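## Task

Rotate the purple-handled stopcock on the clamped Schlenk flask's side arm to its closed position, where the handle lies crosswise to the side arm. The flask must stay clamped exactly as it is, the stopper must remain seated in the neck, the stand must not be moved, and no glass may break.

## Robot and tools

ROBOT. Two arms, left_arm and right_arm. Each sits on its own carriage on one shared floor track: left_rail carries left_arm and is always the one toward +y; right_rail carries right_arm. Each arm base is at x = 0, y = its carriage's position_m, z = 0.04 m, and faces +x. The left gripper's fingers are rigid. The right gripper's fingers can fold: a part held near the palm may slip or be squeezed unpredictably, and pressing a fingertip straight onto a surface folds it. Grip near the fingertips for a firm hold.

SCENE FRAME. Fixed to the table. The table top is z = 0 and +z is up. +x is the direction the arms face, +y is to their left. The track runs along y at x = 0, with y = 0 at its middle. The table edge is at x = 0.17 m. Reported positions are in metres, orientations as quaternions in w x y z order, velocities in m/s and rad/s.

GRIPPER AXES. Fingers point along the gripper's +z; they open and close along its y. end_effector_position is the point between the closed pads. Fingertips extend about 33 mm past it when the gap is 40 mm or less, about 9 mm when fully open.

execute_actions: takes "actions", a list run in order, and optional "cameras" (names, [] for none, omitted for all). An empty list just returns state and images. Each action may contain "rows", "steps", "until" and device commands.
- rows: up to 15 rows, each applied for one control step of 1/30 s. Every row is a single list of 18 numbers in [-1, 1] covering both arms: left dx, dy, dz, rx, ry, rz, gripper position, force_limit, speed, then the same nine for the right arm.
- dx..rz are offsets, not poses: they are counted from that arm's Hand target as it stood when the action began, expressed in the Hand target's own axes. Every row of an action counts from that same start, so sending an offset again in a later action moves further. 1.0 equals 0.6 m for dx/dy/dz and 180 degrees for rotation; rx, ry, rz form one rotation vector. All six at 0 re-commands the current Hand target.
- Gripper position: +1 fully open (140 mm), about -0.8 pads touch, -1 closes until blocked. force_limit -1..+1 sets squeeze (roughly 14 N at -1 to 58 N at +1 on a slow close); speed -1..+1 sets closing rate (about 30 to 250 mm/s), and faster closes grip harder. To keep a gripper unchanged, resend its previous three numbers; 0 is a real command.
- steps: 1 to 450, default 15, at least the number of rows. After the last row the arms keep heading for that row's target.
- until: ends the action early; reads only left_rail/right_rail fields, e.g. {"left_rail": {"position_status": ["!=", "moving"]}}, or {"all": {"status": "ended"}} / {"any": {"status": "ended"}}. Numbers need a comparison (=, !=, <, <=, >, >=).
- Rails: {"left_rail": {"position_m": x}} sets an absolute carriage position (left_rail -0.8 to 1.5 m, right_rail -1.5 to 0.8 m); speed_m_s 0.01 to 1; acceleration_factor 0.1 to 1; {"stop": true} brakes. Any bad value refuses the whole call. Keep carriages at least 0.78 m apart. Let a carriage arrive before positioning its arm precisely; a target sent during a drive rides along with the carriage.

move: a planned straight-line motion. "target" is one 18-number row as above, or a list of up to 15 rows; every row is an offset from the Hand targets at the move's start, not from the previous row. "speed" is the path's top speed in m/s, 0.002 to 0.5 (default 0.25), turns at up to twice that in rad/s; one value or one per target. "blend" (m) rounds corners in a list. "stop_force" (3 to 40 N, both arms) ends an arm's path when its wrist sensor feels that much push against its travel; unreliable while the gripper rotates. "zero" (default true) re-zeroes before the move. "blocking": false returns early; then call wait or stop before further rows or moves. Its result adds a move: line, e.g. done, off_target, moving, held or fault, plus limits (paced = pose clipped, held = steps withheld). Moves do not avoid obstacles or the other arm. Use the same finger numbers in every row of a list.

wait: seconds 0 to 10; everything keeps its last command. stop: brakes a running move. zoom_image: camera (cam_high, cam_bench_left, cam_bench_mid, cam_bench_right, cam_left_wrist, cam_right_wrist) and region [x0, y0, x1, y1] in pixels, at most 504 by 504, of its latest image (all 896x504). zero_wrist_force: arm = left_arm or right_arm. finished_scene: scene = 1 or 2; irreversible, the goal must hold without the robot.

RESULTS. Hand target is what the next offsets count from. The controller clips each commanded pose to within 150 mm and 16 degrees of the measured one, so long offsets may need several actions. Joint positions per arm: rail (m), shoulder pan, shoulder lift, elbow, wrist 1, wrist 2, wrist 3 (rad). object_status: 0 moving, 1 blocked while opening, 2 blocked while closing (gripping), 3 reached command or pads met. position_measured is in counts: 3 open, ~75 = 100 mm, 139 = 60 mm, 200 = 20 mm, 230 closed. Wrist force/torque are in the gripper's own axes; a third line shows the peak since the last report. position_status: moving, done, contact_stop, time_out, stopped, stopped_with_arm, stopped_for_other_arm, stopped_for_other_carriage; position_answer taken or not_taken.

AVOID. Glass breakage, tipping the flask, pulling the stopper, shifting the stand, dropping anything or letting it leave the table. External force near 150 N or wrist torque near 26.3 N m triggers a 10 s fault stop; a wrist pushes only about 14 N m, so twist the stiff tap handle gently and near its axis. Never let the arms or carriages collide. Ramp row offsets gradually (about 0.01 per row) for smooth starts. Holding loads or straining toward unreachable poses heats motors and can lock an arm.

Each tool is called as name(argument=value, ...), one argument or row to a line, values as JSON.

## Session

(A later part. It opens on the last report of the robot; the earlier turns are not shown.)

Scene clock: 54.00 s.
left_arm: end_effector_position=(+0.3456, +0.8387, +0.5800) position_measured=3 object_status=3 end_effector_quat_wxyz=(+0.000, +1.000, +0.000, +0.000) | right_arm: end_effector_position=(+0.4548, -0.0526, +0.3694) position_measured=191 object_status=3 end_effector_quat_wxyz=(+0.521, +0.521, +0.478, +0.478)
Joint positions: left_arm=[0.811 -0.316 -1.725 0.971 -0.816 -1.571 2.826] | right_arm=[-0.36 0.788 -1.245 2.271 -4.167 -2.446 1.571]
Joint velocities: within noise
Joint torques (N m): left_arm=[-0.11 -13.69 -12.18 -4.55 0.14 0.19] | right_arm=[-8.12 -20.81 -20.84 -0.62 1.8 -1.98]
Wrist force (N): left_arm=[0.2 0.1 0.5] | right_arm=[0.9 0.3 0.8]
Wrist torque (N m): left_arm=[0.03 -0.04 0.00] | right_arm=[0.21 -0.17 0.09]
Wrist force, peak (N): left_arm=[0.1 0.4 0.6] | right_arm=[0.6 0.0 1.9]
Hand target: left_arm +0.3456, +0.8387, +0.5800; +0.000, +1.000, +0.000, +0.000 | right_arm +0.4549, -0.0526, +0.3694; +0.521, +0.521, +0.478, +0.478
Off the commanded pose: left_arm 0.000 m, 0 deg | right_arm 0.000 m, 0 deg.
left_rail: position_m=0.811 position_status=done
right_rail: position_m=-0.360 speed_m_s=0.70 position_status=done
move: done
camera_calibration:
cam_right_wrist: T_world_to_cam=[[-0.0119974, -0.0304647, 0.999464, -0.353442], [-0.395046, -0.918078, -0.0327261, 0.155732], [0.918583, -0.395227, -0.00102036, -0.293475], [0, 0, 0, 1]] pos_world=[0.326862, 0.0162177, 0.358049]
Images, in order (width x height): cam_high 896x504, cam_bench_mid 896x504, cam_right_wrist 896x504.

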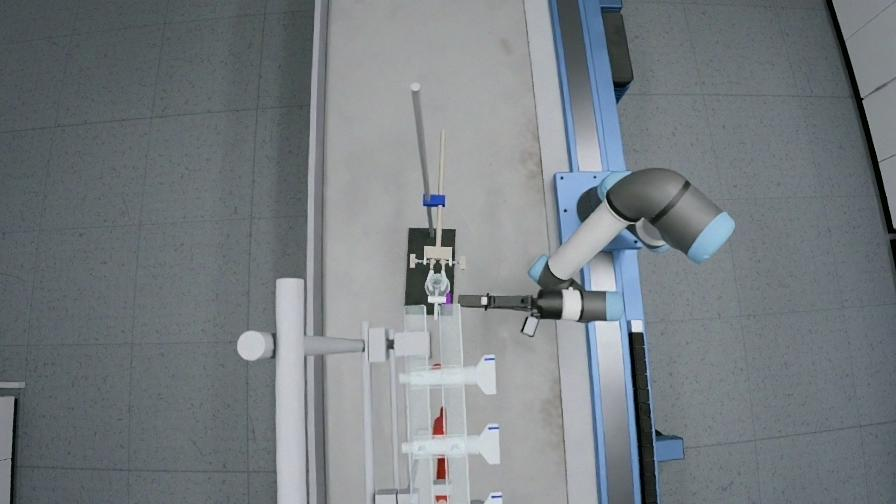

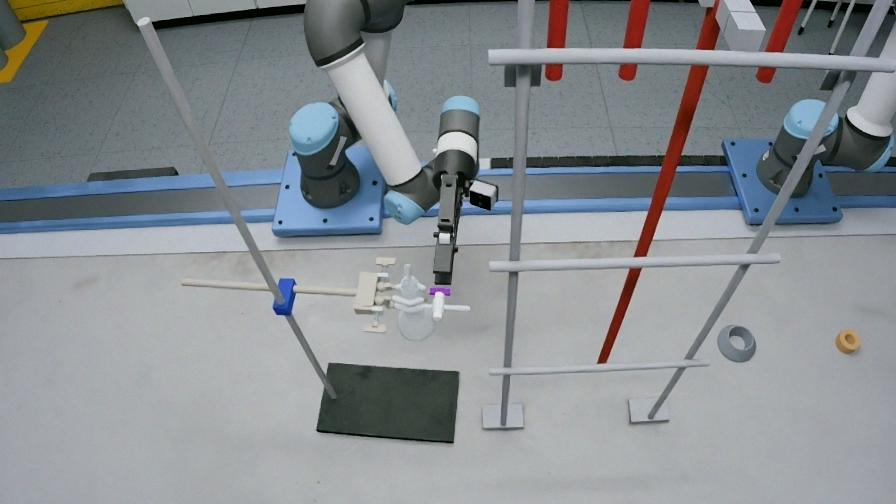

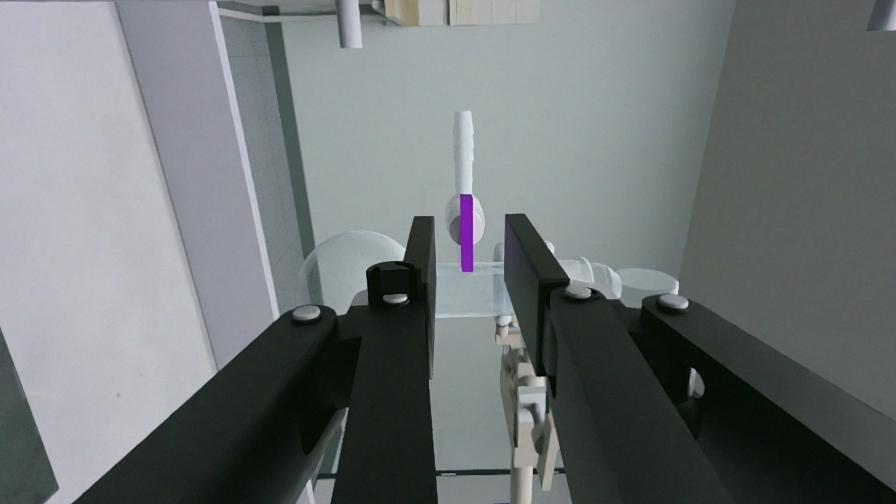

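move(
  target=[0, 0, 0, 0, 0, 0, 1, 1, 1, 0, 0, 0.0233, 0, 0, 0, -0.49, -1, -0.5],
  speed=0.06,
  cameras=["cam_right_wrist", "cam_bench_mid", "cam_high"],
)

zoom_image(
  camera="cam_high",
  region=[420, 280, 480, 320],
)

zoom_image(
  camera="cam_bench_mid",
  region=[410, 255, 470, 315],
)

zoom_image(
  camera="cam_right_wrist",
  region=[410, 190, 530, 300],
)

Scene clock: 62.23 s.
left_arm: end_effector_position=(+0.3456, +0.8387, +0.5800) position_measured=3 object_status=3 end_effector_quat_wxyz=(+0.000, +1.000, +0.000, +0.000) | right_arm: end_effector_position=(+0.4687, -0.0538, +0.3694) position_measured=191 object_status=3 end_effector_quat_wxyz=(+0.521, +0.521, +0.478, +0.478)
Joint positions: left_arm=[0.811 -0.316 -1.725 0.971 -0.816 -1.571 2.826] | right_arm=[-0.36 0.757 -1.237 2.257 -4.162 -2.415 1.571]
Joint velocities: within noise
Joint torques (N m): left_arm=[0.29 -13.66 -12.39 -4.54 0.21 0.23] | right_arm=[-9.82 -19.25 -22.37 -0.44 1.84 -2.01]
Wrist force (N): left_arm=[-0.1 0.4 0.4] | right_arm=[0.2 0.2 1.1]
Wrist torque (N m): left_arm=[0.09 0.02 0.00] | right_arm=[0.20 -0.02 0.08]
Wrist force, peak (N): left_arm=[-0.2 0.2 0.6] | right_arm=[0.9 0.2 1.4]
Hand target: left_arm +0.3456, +0.8387, +0.5800; +0.000, +1.000, +0.000, +0.000 | right_arm +0.4688, -0.0538, +0.3694; +0.521, +0.521, +0.478, +0.478
Off the commanded pose: left_arm 0.000 m, 0 deg | right_arm 0.000 m, 0 deg.
left_rail: position_m=0.811 position_status=done
right_rail: position_m=-0.360 speed_m_s=0.70 position_status=done
move: done
camera_calibration:
cam_right_wrist: T_world_to_cam=[[-0.0119968, -0.0304669, 0.999464, -0.35331], [-0.395043, -0.91808, -0.0327279, 0.160078], [0.918584, -0.395224, -0.00102173, -0.306709], [0, 0, 0, 1]] pos_world=[0.340737, 0.0149818, 0.358046]
Images, in order (width x height): cam_high 896x504, cam_bench_mid 896x504, cam_right_wrist 896x504.

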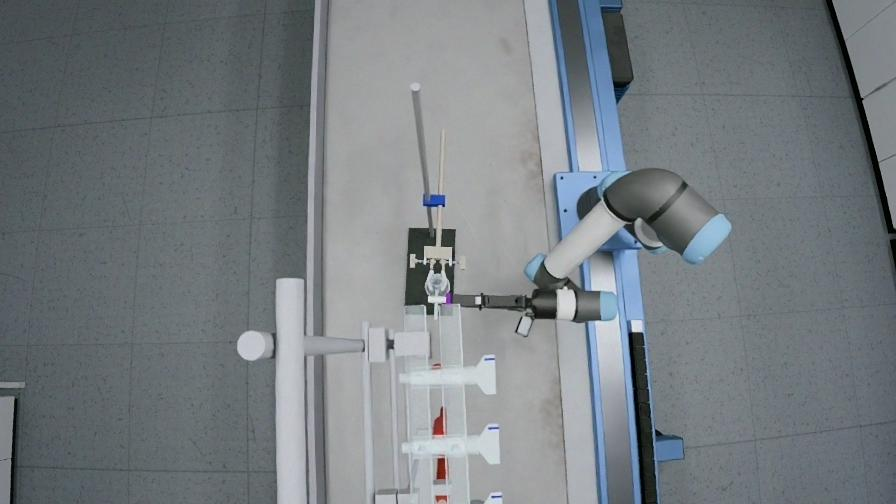

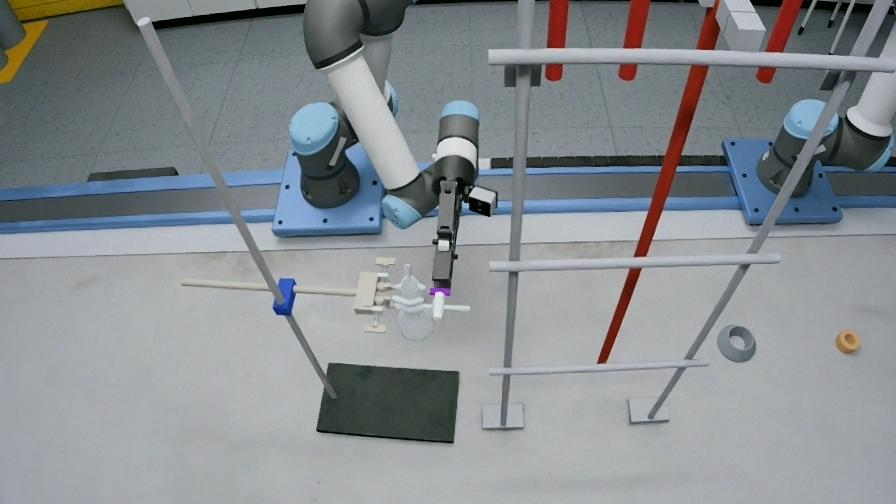

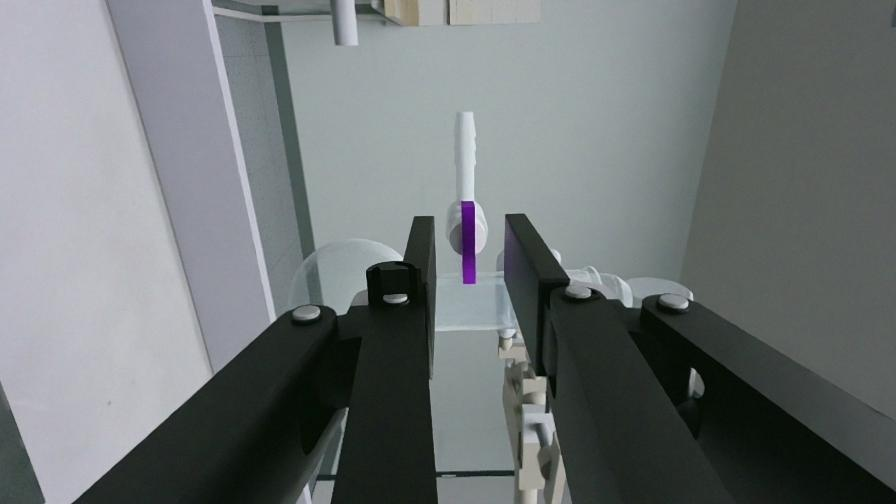

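Scaled by 8.400.

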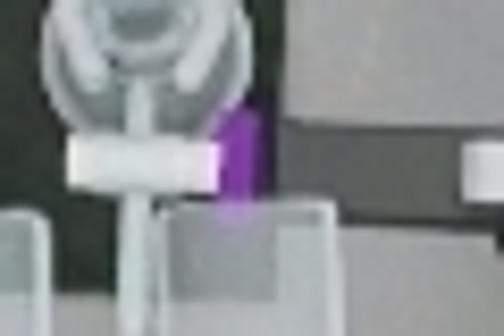

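Scaled by 8.400.

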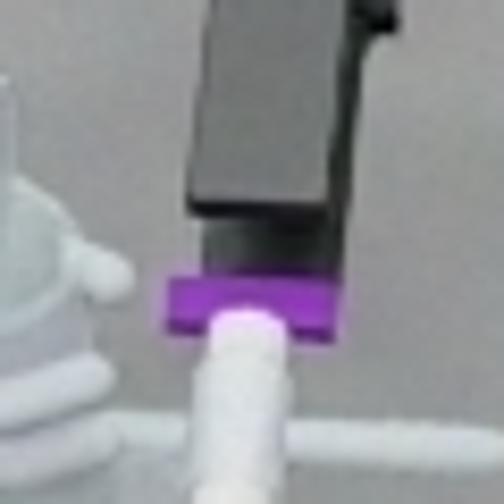

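Scaled by 4.200.

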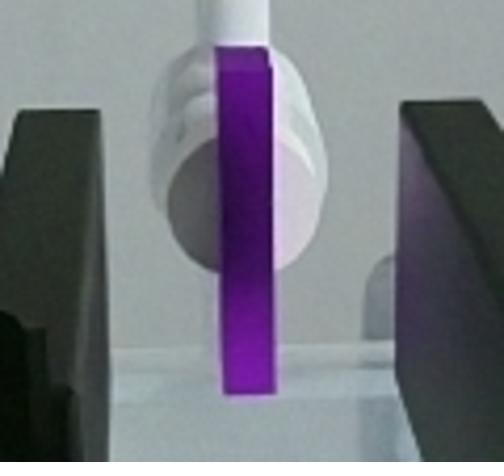

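execute_actions(
  actions=[],
)

Scene clock: 65.10 s.
left_arm: end_effector_position=(+0.3456, +0.8387, +0.5800) position_measured=3 object_status=3 end_effector_quat_wxyz=(+0.000, +1.000, +0.000, +0.000) | right_arm: end_effector_position=(+0.4688, -0.0538, +0.3694) position_measured=191 object_status=3 end_effector_quat_wxyz=(+0.521, +0.521, +0.478, +0.478)
Joint positions: left_arm=[0.811 -0.316 -1.725 0.971 -0.816 -1.571 2.826] | right_arm=[-0.36 0.757 -1.237 2.257 -4.162 -2.415 1.571]
Joint velocities: within noise
Joint torques (N m): left_arm=[0.58 -14.31 -12.32 -4.63 0.23 0.17] | right_arm=[-8.85 -20.99 -16.48 -0.78 1.64 -1.84]
Wrist force (N): left_arm=[-0.2 -0.2 0.4] | right_arm=[0.5 0.0 1.0]
Wrist torque (N m): left_arm=[-0.04 0.04 0.00] | right_arm=[0.15 -0.08 0.09]
Wrist force, peak (N): left_arm=[0.0 0.4 0.5] | right_arm=[1.0 0.4 1.3]
Hand target: left_arm +0.3456, +0.8387, +0.5800; +0.000, +1.000, +0.000, +0.000 | right_arm +0.4688, -0.0538, +0.3694; +0.521, +0.521, +0.478, +0.478
Tool commands: left_gripper/position=+1.0 left_gripper/force_limit=+1.0 left_gripper/speed=+1.0 right_gripper/position=-0.49 right_gripper/force_limit=-1.0 right_gripper/speed=-0.5
Off the commanded pose: left_arm 0.000 m, 0 deg | right_arm 0.000 m, 0 deg.
left_rail: position_m=0.811 position_status=done
right_rail: position_m=-0.360 speed_m_s=0.70 position_status=done
camera_calibration:
cam_left_wrist: T_world_to_cam=[[-0.0265538, -0.998538, -0.0470786, 0.890111], [-0.954745, 0.0113767, 0.297206, 0.163565], [-0.296236, 0.0528401, -0.953652, 0.754037], [0, 0, 0, 1]] pos_world=[0.403172, 0.847106, 0.712381]
cam_right_wrist: T_world_to_cam=[[-0.0119985, -0.0304667, 0.999464, -0.35331], [-0.395041, -0.91808, -0.0327283, 0.160118], [0.918585, -0.395222, -0.00102, -0.306826], [0, 0, 0, 1]] pos_world=[0.34086, 0.0149725, 0.358048]

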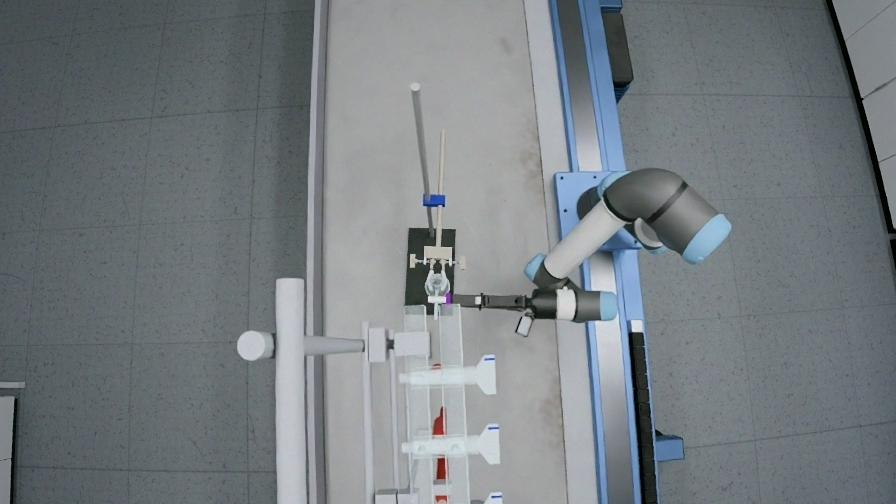

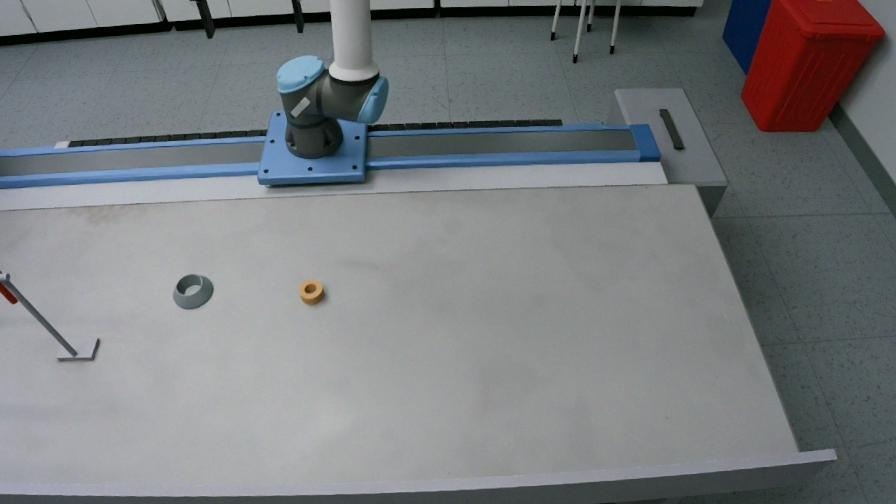

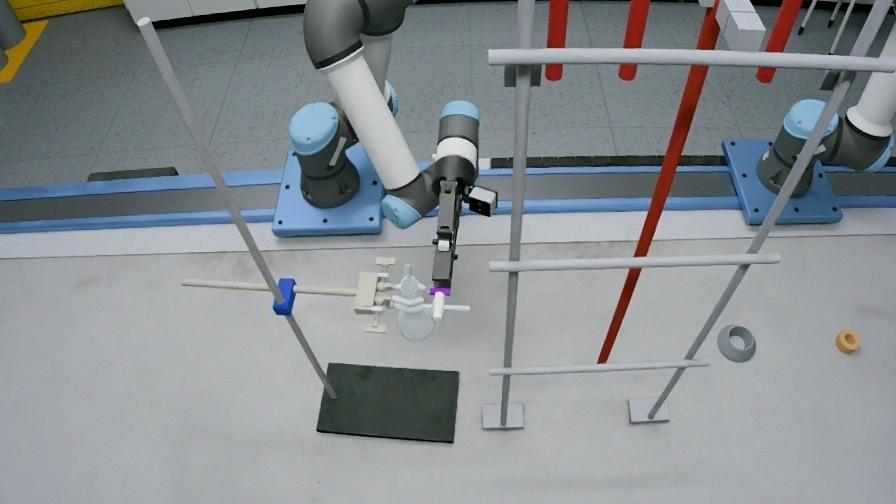

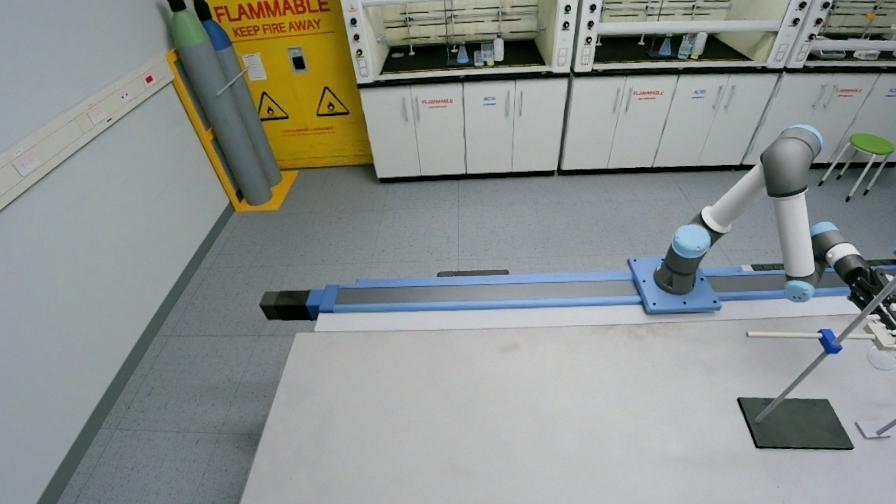

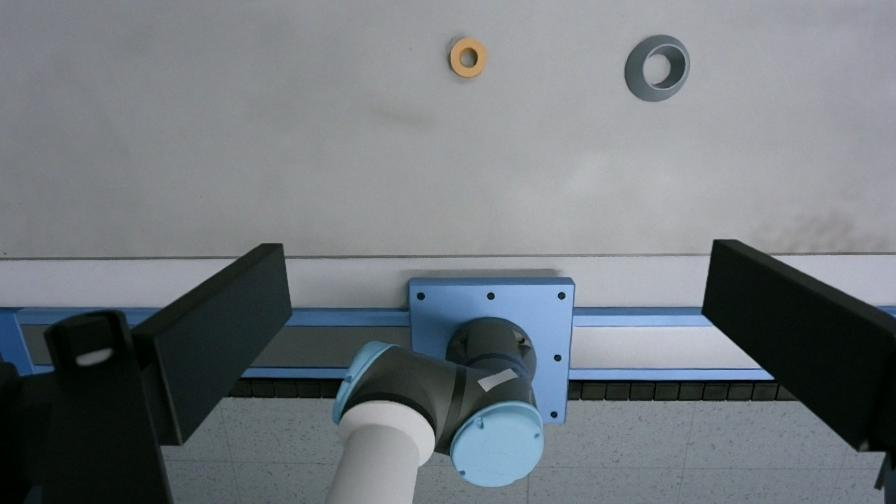

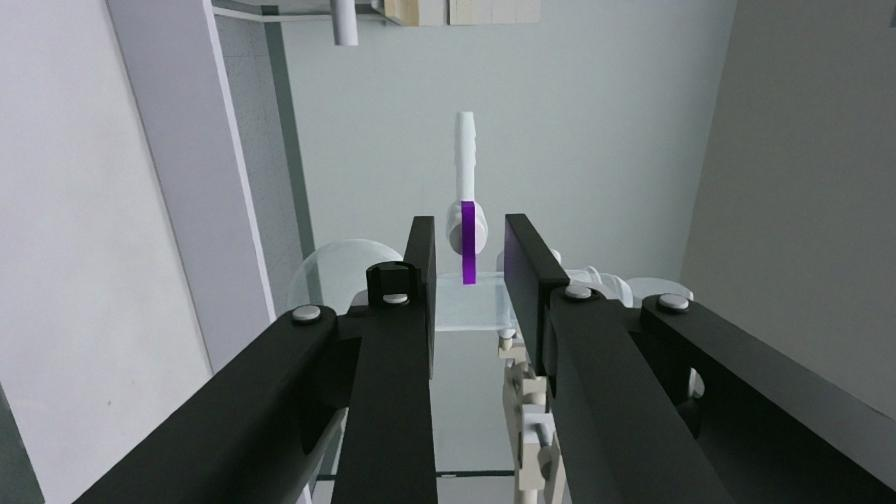

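move(
  target=[0,0,0,0,0,0,1,1,1, -0.0008,0,0.0205,0,0,0,-0.49,-1,-0.5],
  speed=0.03,
  stop_force=5,
  cameras=["cam_high", "cam_bench_mid", "cam_right_wrist"],
)

zoom_image(
  camera="cam_high",
  region=[420, 280, 480, 320],
)

zoom_image(
  camera="cam_bench_mid",
  region=[410, 255, 470, 315],
)

zoom_image(
  camera="cam_right_wrist",
  region=[410, 190, 530, 300],
)

Scene clock: 68.73 s.
left_arm: end_effector_position=(+0.3456, +0.8387, +0.5800) position_measured=3 object_status=3 end_effector_quat_wxyz=(+0.000, +1.000, +0.000, +0.000) | right_arm: end_effector_position=(+0.4811, -0.0554, +0.3694) position_measured=191 object_status=3 end_effector_quat_wxyz=(+0.521, +0.521, +0.478, +0.478)
Joint positions: left_arm=[0.811 -0.316 -1.725 0.971 -0.816 -1.571 2.826] | right_arm=[-0.36 0.73 -1.23 2.246 -4.157 -2.388 1.571]
Joint velocities: within noise
Joint torques (N m): left_arm=[0.44 -14.04 -12.21 -4.5 0.24 0.23] | right_arm=[-9.46 -20.32 -20.74 -0.64 1.77 -2.02]
Wrist force (N): left_arm=[0.0 -0.2 0.5] | right_arm=[0.8 0.2 1.2]
Wrist torque (N m): left_arm=[-0.04 -0.01 0.00] | right_arm=[0.19 -0.14 0.08]
Wrist force, peak (N): left_arm=[0.1 0.4 0.6] | right_arm=[0.7 0.6 1.5]
Hand target: left_arm +0.3456, +0.8387, +0.5800; +0.000, +1.000, +0.000, +0.000 | right_arm +0.4811, -0.0554, +0.3694; +0.521, +0.521, +0.478, +0.478
Off the commanded pose: left_arm 0.000 m, 0 deg | right_arm 0.000 m, 0 deg.
left_rail: position_m=0.811 position_status=done
right_rail: position_m=-0.360 speed_m_s=0.70 position_status=done
move: done
camera_calibration:
cam_right_wrist: T_world_to_cam=[[-0.0119984, -0.0304662, 0.999464, -0.353209], [-0.395038, -0.918082, -0.0327278, 0.163515], [0.918586, -0.395219, -0.00101982, -0.318657], [0, 0, 0, 1]] pos_world=[0.353071, 0.0134195, 0.358046]
Images, in order (width x height): cam_high 896x504, cam_bench_mid 896x504, cam_right_wrist 896x504.

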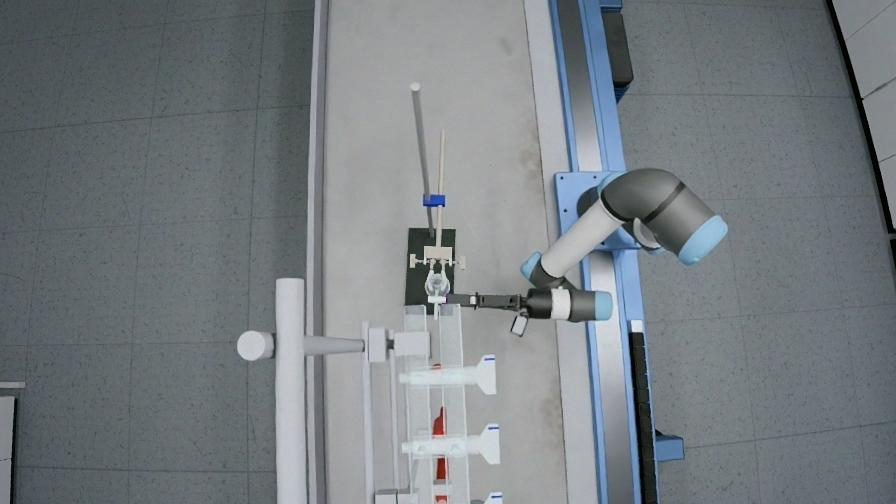

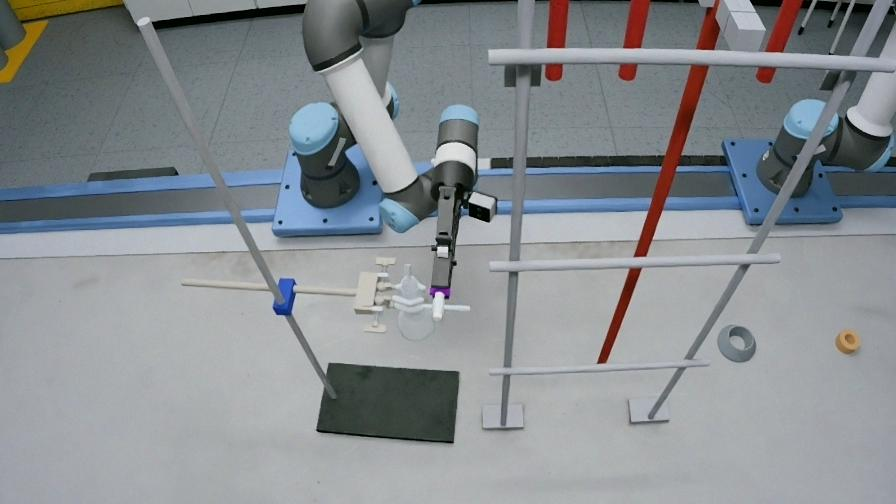

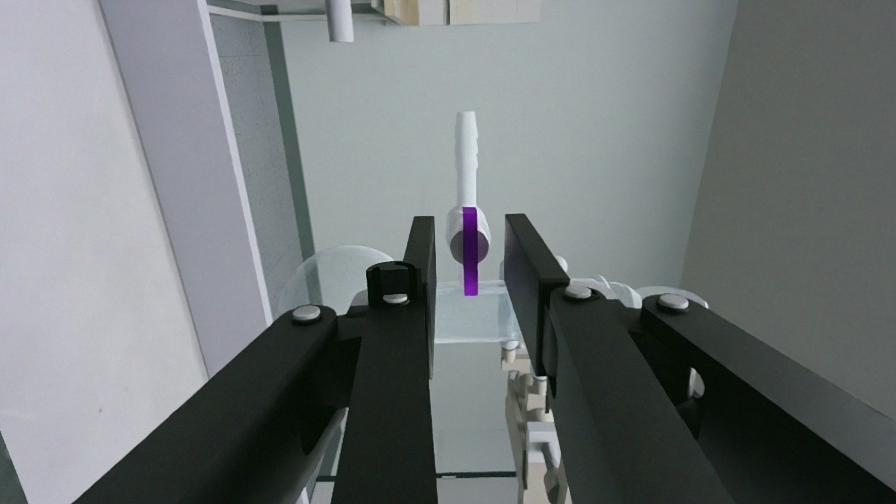

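Scaled by 8.400.

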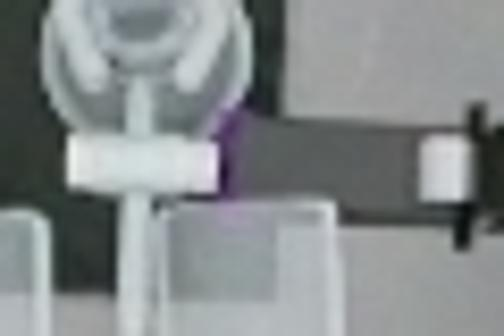

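Scaled by 8.400.

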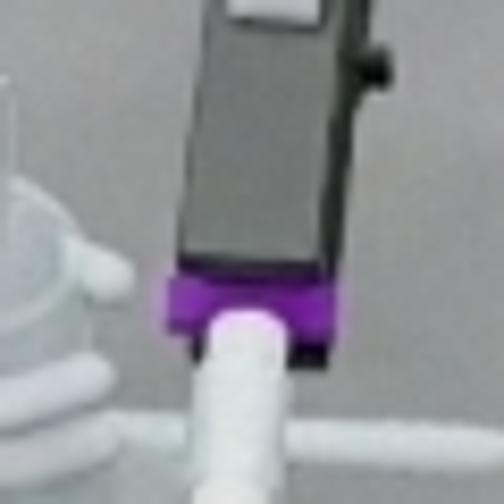

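Scaled by 4.200.

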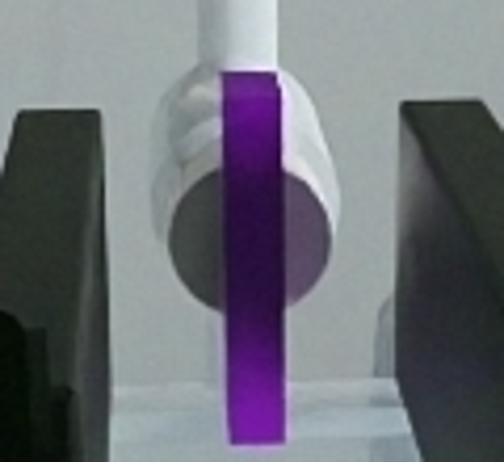

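move(
  target=[0,0,0,0,0,0,1,1,1, -0.0005,0,0.0022,0,0,0,-0.49,-1,-0.5],
  speed=0.02,
  stop_force=5,
  cameras=["cam_high", "cam_bench_mid"],
)

zero_wrist_force(
  arm="right_arm",
)

zoom_image(
  camera="cam_high",
  region=[430, 285, 460, 315],
)

zoom_image(
  camera="cam_bench_mid",
  region=[420, 270, 460, 310],
)

Scene clock: 78.53 s.
left_arm: end_effector_position=(+0.3456, +0.8387, +0.5800) position_measured=3 object_status=3 end_effector_quat_wxyz=(+0.000, +1.000, +0.000, +0.000) | right_arm: end_effector_position=(+0.4823, -0.0558, +0.3694) position_measured=191 object_status=3 end_effector_quat_wxyz=(+0.521, +0.521, +0.478, +0.478)
Joint positions: left_arm=[0.811 -0.316 -1.725 0.971 -0.816 -1.571 2.826] | right_arm=[-0.36 0.726 -1.23 2.245 -4.157 -2.384 1.571]
Joint velocities: within noise
Joint torques (N m): left_arm=[0.69 -14.11 -12.24 -4.58 0.33 0.21] | right_arm=[-9.89 -21 -20.07 -0.59 1.65 -1.54]
Wrist force (N): left_arm=[-0.1 0.2 0.1] | right_arm=[0.8 0.1 1.2]
Wrist torque (N m): left_arm=[0.04 0.03 0.00] | right_arm=[0.17 -0.13 0.08]
Wrist force, peak (N): left_arm=[0.0 0.0 0.7] | right_arm=[0.9 0.0 1.5]
Hand target: left_arm +0.3456, +0.8387, +0.5800; +0.000, +1.000, +0.000, +0.000 | right_arm +0.4823, -0.0558, +0.3694; +0.521, +0.521, +0.478, +0.478
Off the commanded pose: left_arm 0.000 m, 0 deg | right_arm 0.000 m, 0 deg.
left_rail: position_m=0.811 position_status=done
right_rail: position_m=-0.360 speed_m_s=0.70 position_status=done
move: done
Images, in order (width x height): cam_high 896x504, cam_bench_mid 896x504.

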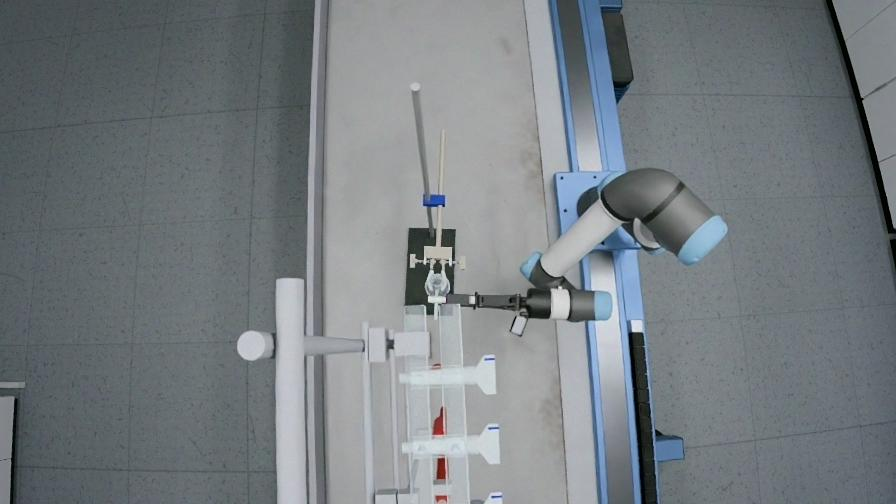

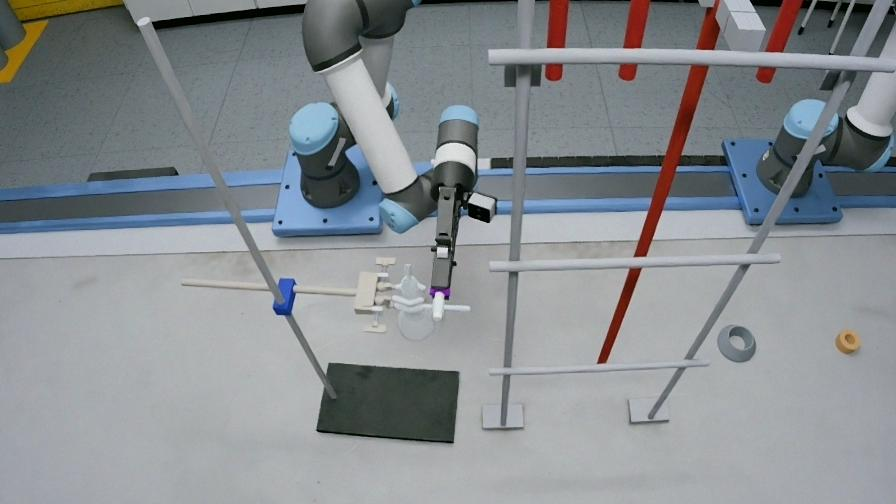

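Wrist force sensor zeroed.

Scaled by 16.800.

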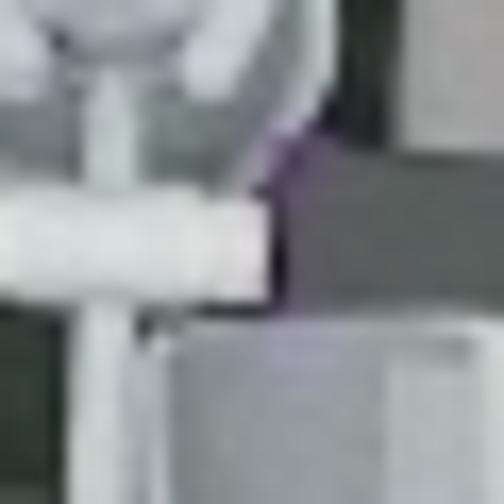

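Scaled by 12.600.

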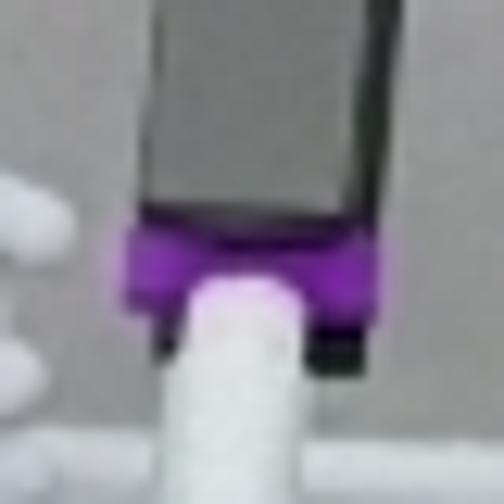

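execute_actions(
  actions=[
    {"rows": [[0,0,0,0,0,0,1,1,1, 0,0,0,0,0,0,-1,-1,-1]], "steps": 45},
  ],
  cameras=["cam_bench_mid", "cam_right_wrist"],
)

zoom_image(
  camera="cam_bench_mid",
  region=[410, 260, 470, 320],
)

zoom_image(
  camera="cam_right_wrist",
  region=[410, 190, 530, 300],
)

Scene clock: 81.00 s.
left_arm: end_effector_position=(+0.3456, +0.8387, +0.5800) position_measured=3 object_status=3 end_effector_quat_wxyz=(+0.000, +1.000, +0.000, +0.000) | right_arm: end_effector_position=(+0.4823, -0.0558, +0.3694) position_measured=223 object_status=2 end_effector_quat_wxyz=(+0.521, +0.521, +0.478, +0.478)
Joint positions: left_arm=[0.811 -0.316 -1.725 0.971 -0.816 -1.571 2.826] | right_arm=[-0.36 0.726 -1.23 2.245 -4.157 -2.384 1.571]
Joint velocities: within noise
Joint torques (N m): left_arm=[0.92 -14.19 -12.03 -4.58 0.29 0.21] | right_arm=[-8.43 -20.44 -15.75 -1 1.43 -1.55]
Wrist force (N, zeroed by zero_wrist_force on right_arm): left_arm=[0.0 0.0 0.6] | right_arm=[0.0 0.2 -0.3]
Wrist torque (N m, zeroed by zero_wrist_force on right_arm): left_arm=[0.01 0.01 0.00] | right_arm=[-0.03 0.03 -0.01]
Wrist force, peak (N, zeroed by zero_wrist_force on right_arm): left_arm=[0.0 0.0 0.6] | right_arm=[-0.1 0.5 -0.5]
Hand target: left_arm +0.3456, +0.8387, +0.5800; +0.000, +1.000, +0.000, +0.000 | right_arm +0.4823, -0.0558, +0.3694; +0.521, +0.521, +0.478, +0.478
Off the commanded pose: left_arm 0.000 m, 0 deg | right_arm 0.000 m, 0 deg.
left_rail: position_m=0.811 position_status=done
right_rail: position_m=-0.360 speed_m_s=0.70 position_status=done
camera_calibration:
cam_right_wrist: T_world_to_cam=[[-0.0119982, -0.0304669, 0.999464, -0.353206], [-0.395038, -0.918082, -0.0327284, 0.163644], [0.918586, -0.395219, -0.00102032, -0.320005], [0, 0, 0, 1]] pos_world=[0.35436, 0.0130053, 0.358046]
Images, in order (width x height): cam_bench_mid 896x504, cam_right_wrist 896x504.

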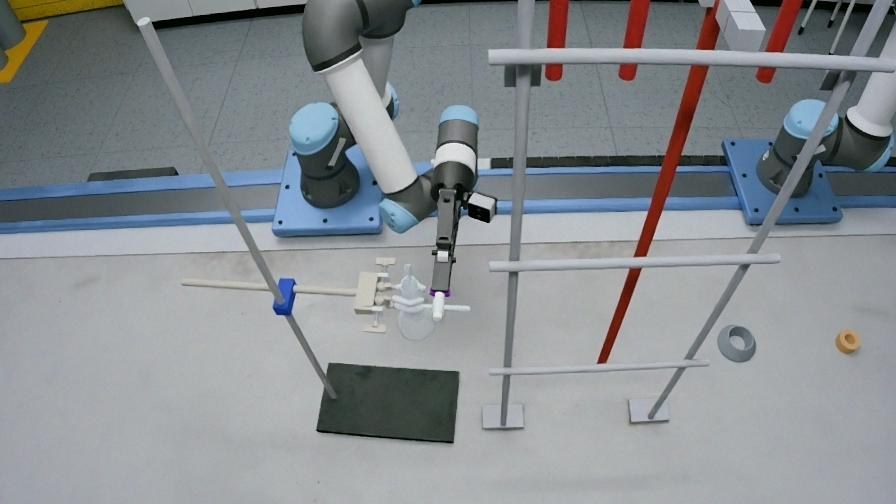

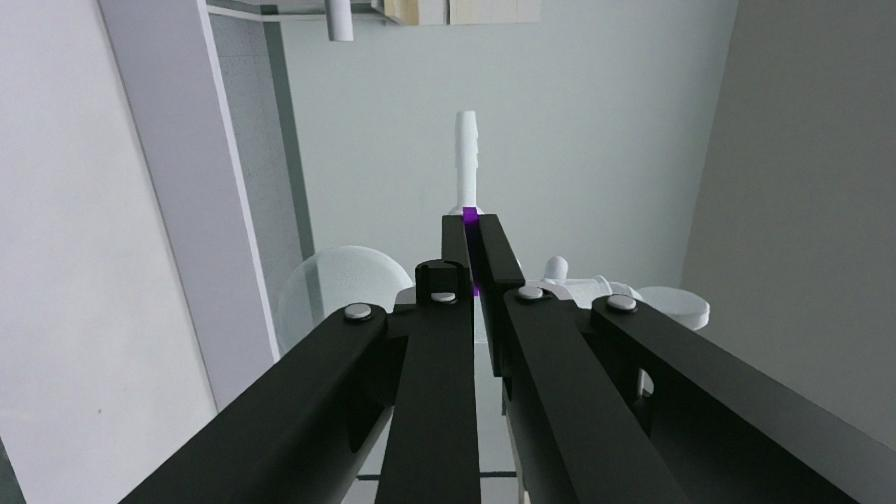

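Scaled by 8.400.

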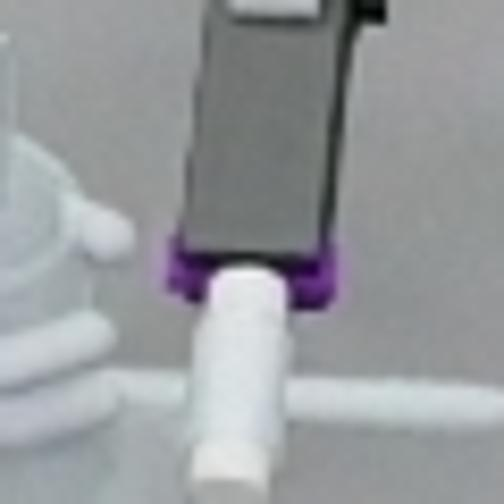

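Scaled by 4.200.

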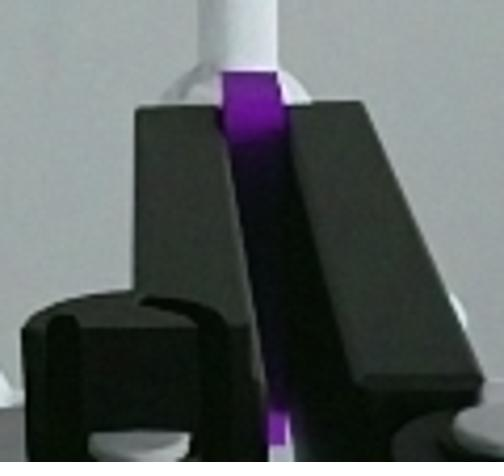

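move(
  target=[0,0,0,0,0,0,1,1,1, 0,0,0,0,0,0.0278,-1,-1,-1],
  speed=0.05,
  cameras=["cam_bench_mid", "cam_right_wrist"],
)

zoom_image(
  camera="cam_right_wrist",
  region=[410, 190, 530, 300],
)

zoom_image(
  camera="cam_bench_mid",
  region=[410, 260, 470, 320],
)

Scene clock: 88.80 s.
left_arm: end_effector_position=(+0.3456, +0.8387, +0.5800) position_measured=3 object_status=3 end_effector_quat_wxyz=(+0.000, +1.000, +0.000, +0.000) | right_arm: end_effector_position=(+0.4824, -0.0558, +0.3693) position_measured=223 object_status=2 end_effector_quat_wxyz=(+0.500, +0.542, +0.455, +0.500)
Joint positions: left_arm=[0.811 -0.316 -1.725 0.971 -0.816 -1.571 2.826] | right_arm=[-0.36 0.726 -1.23 2.245 -4.157 -2.384 1.658]
Joint velocities: within noise
Joint torques (N m): left_arm=[1.25 -14.36 -12.32 -4.44 0.34 0.19] | right_arm=[-8.44 -33.23 -15.82 -0.36 1.25 2.55]
Wrist force (N, zeroed by zero_wrist_force on right_arm): left_arm=[0.0 0.0 0.6] | right_arm=[0.9 1.2 0.0]
Wrist torque (N m, zeroed by zero_wrist_force on right_arm): left_arm=[0.01 0.01 0.00] | right_arm=[-0.14 0.01 -0.15]
Wrist force, peak (N, zeroed by zero_wrist_force on right_arm): left_arm=[-0.1 0.3 0.6] | right_arm=[1.1 1.4 -0.7]
Hand target: left_arm +0.3456, +0.8387, +0.5800; +0.000, +1.000, +0.000, +0.000 | right_arm +0.4823, -0.0558, +0.3694; +0.500, +0.542, +0.454, +0.500
Off the commanded pose: left_arm 0.000 m, 0 deg | right_arm 0.000 m, 0 deg.
left_rail: position_m=0.811 position_status=done
right_rail: position_m=-0.360 speed_m_s=0.70 position_status=done
move: done
camera_calibration:
cam_right_wrist: T_world_to_cam=[[-0.0195356, -0.11691, 0.99295, -0.351931], [-0.394492, -0.911662, -0.115101, 0.194173], [0.918692, -0.393959, -0.0283103, -0.309912], [0, 0, 0, 1]] pos_world=[0.354438, 0.0137829, 0.363026]
Images, in order (width x height): cam_bench_mid 896x504, cam_right_wrist 896x504.

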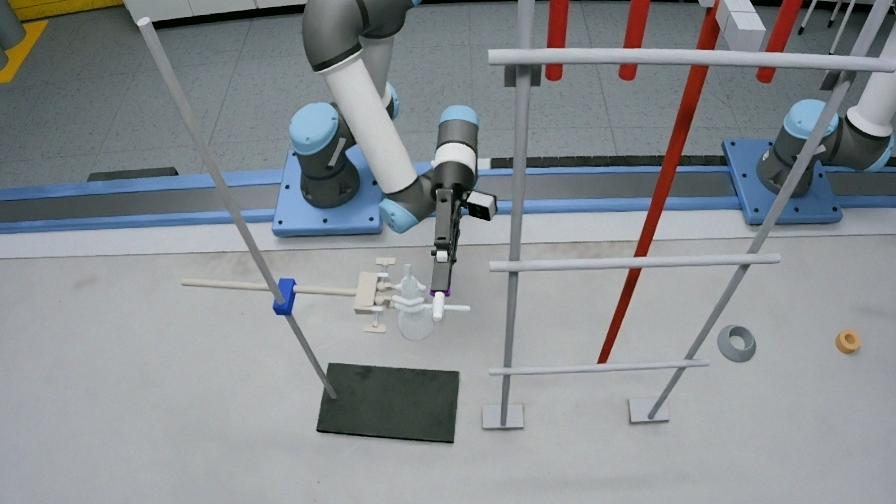

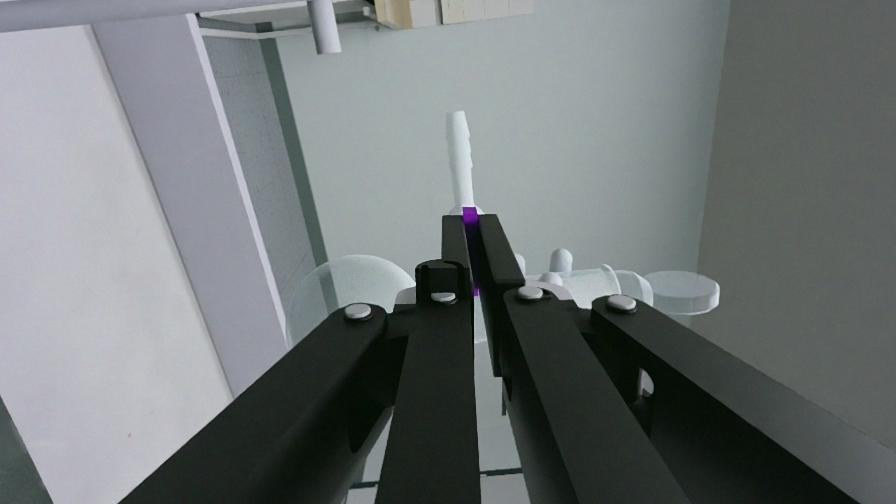

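Scaled by 4.200.

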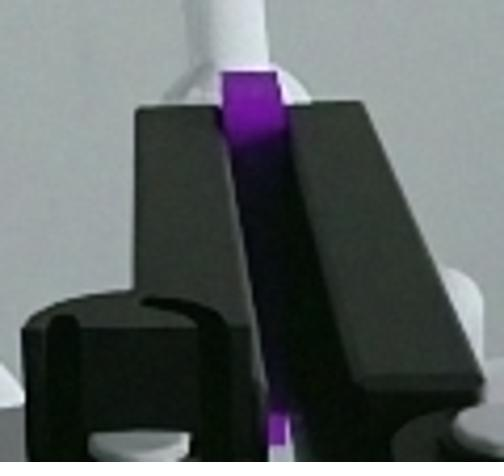

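Scaled by 8.400.

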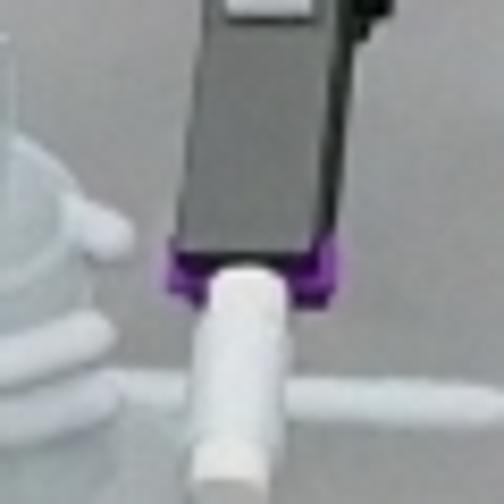

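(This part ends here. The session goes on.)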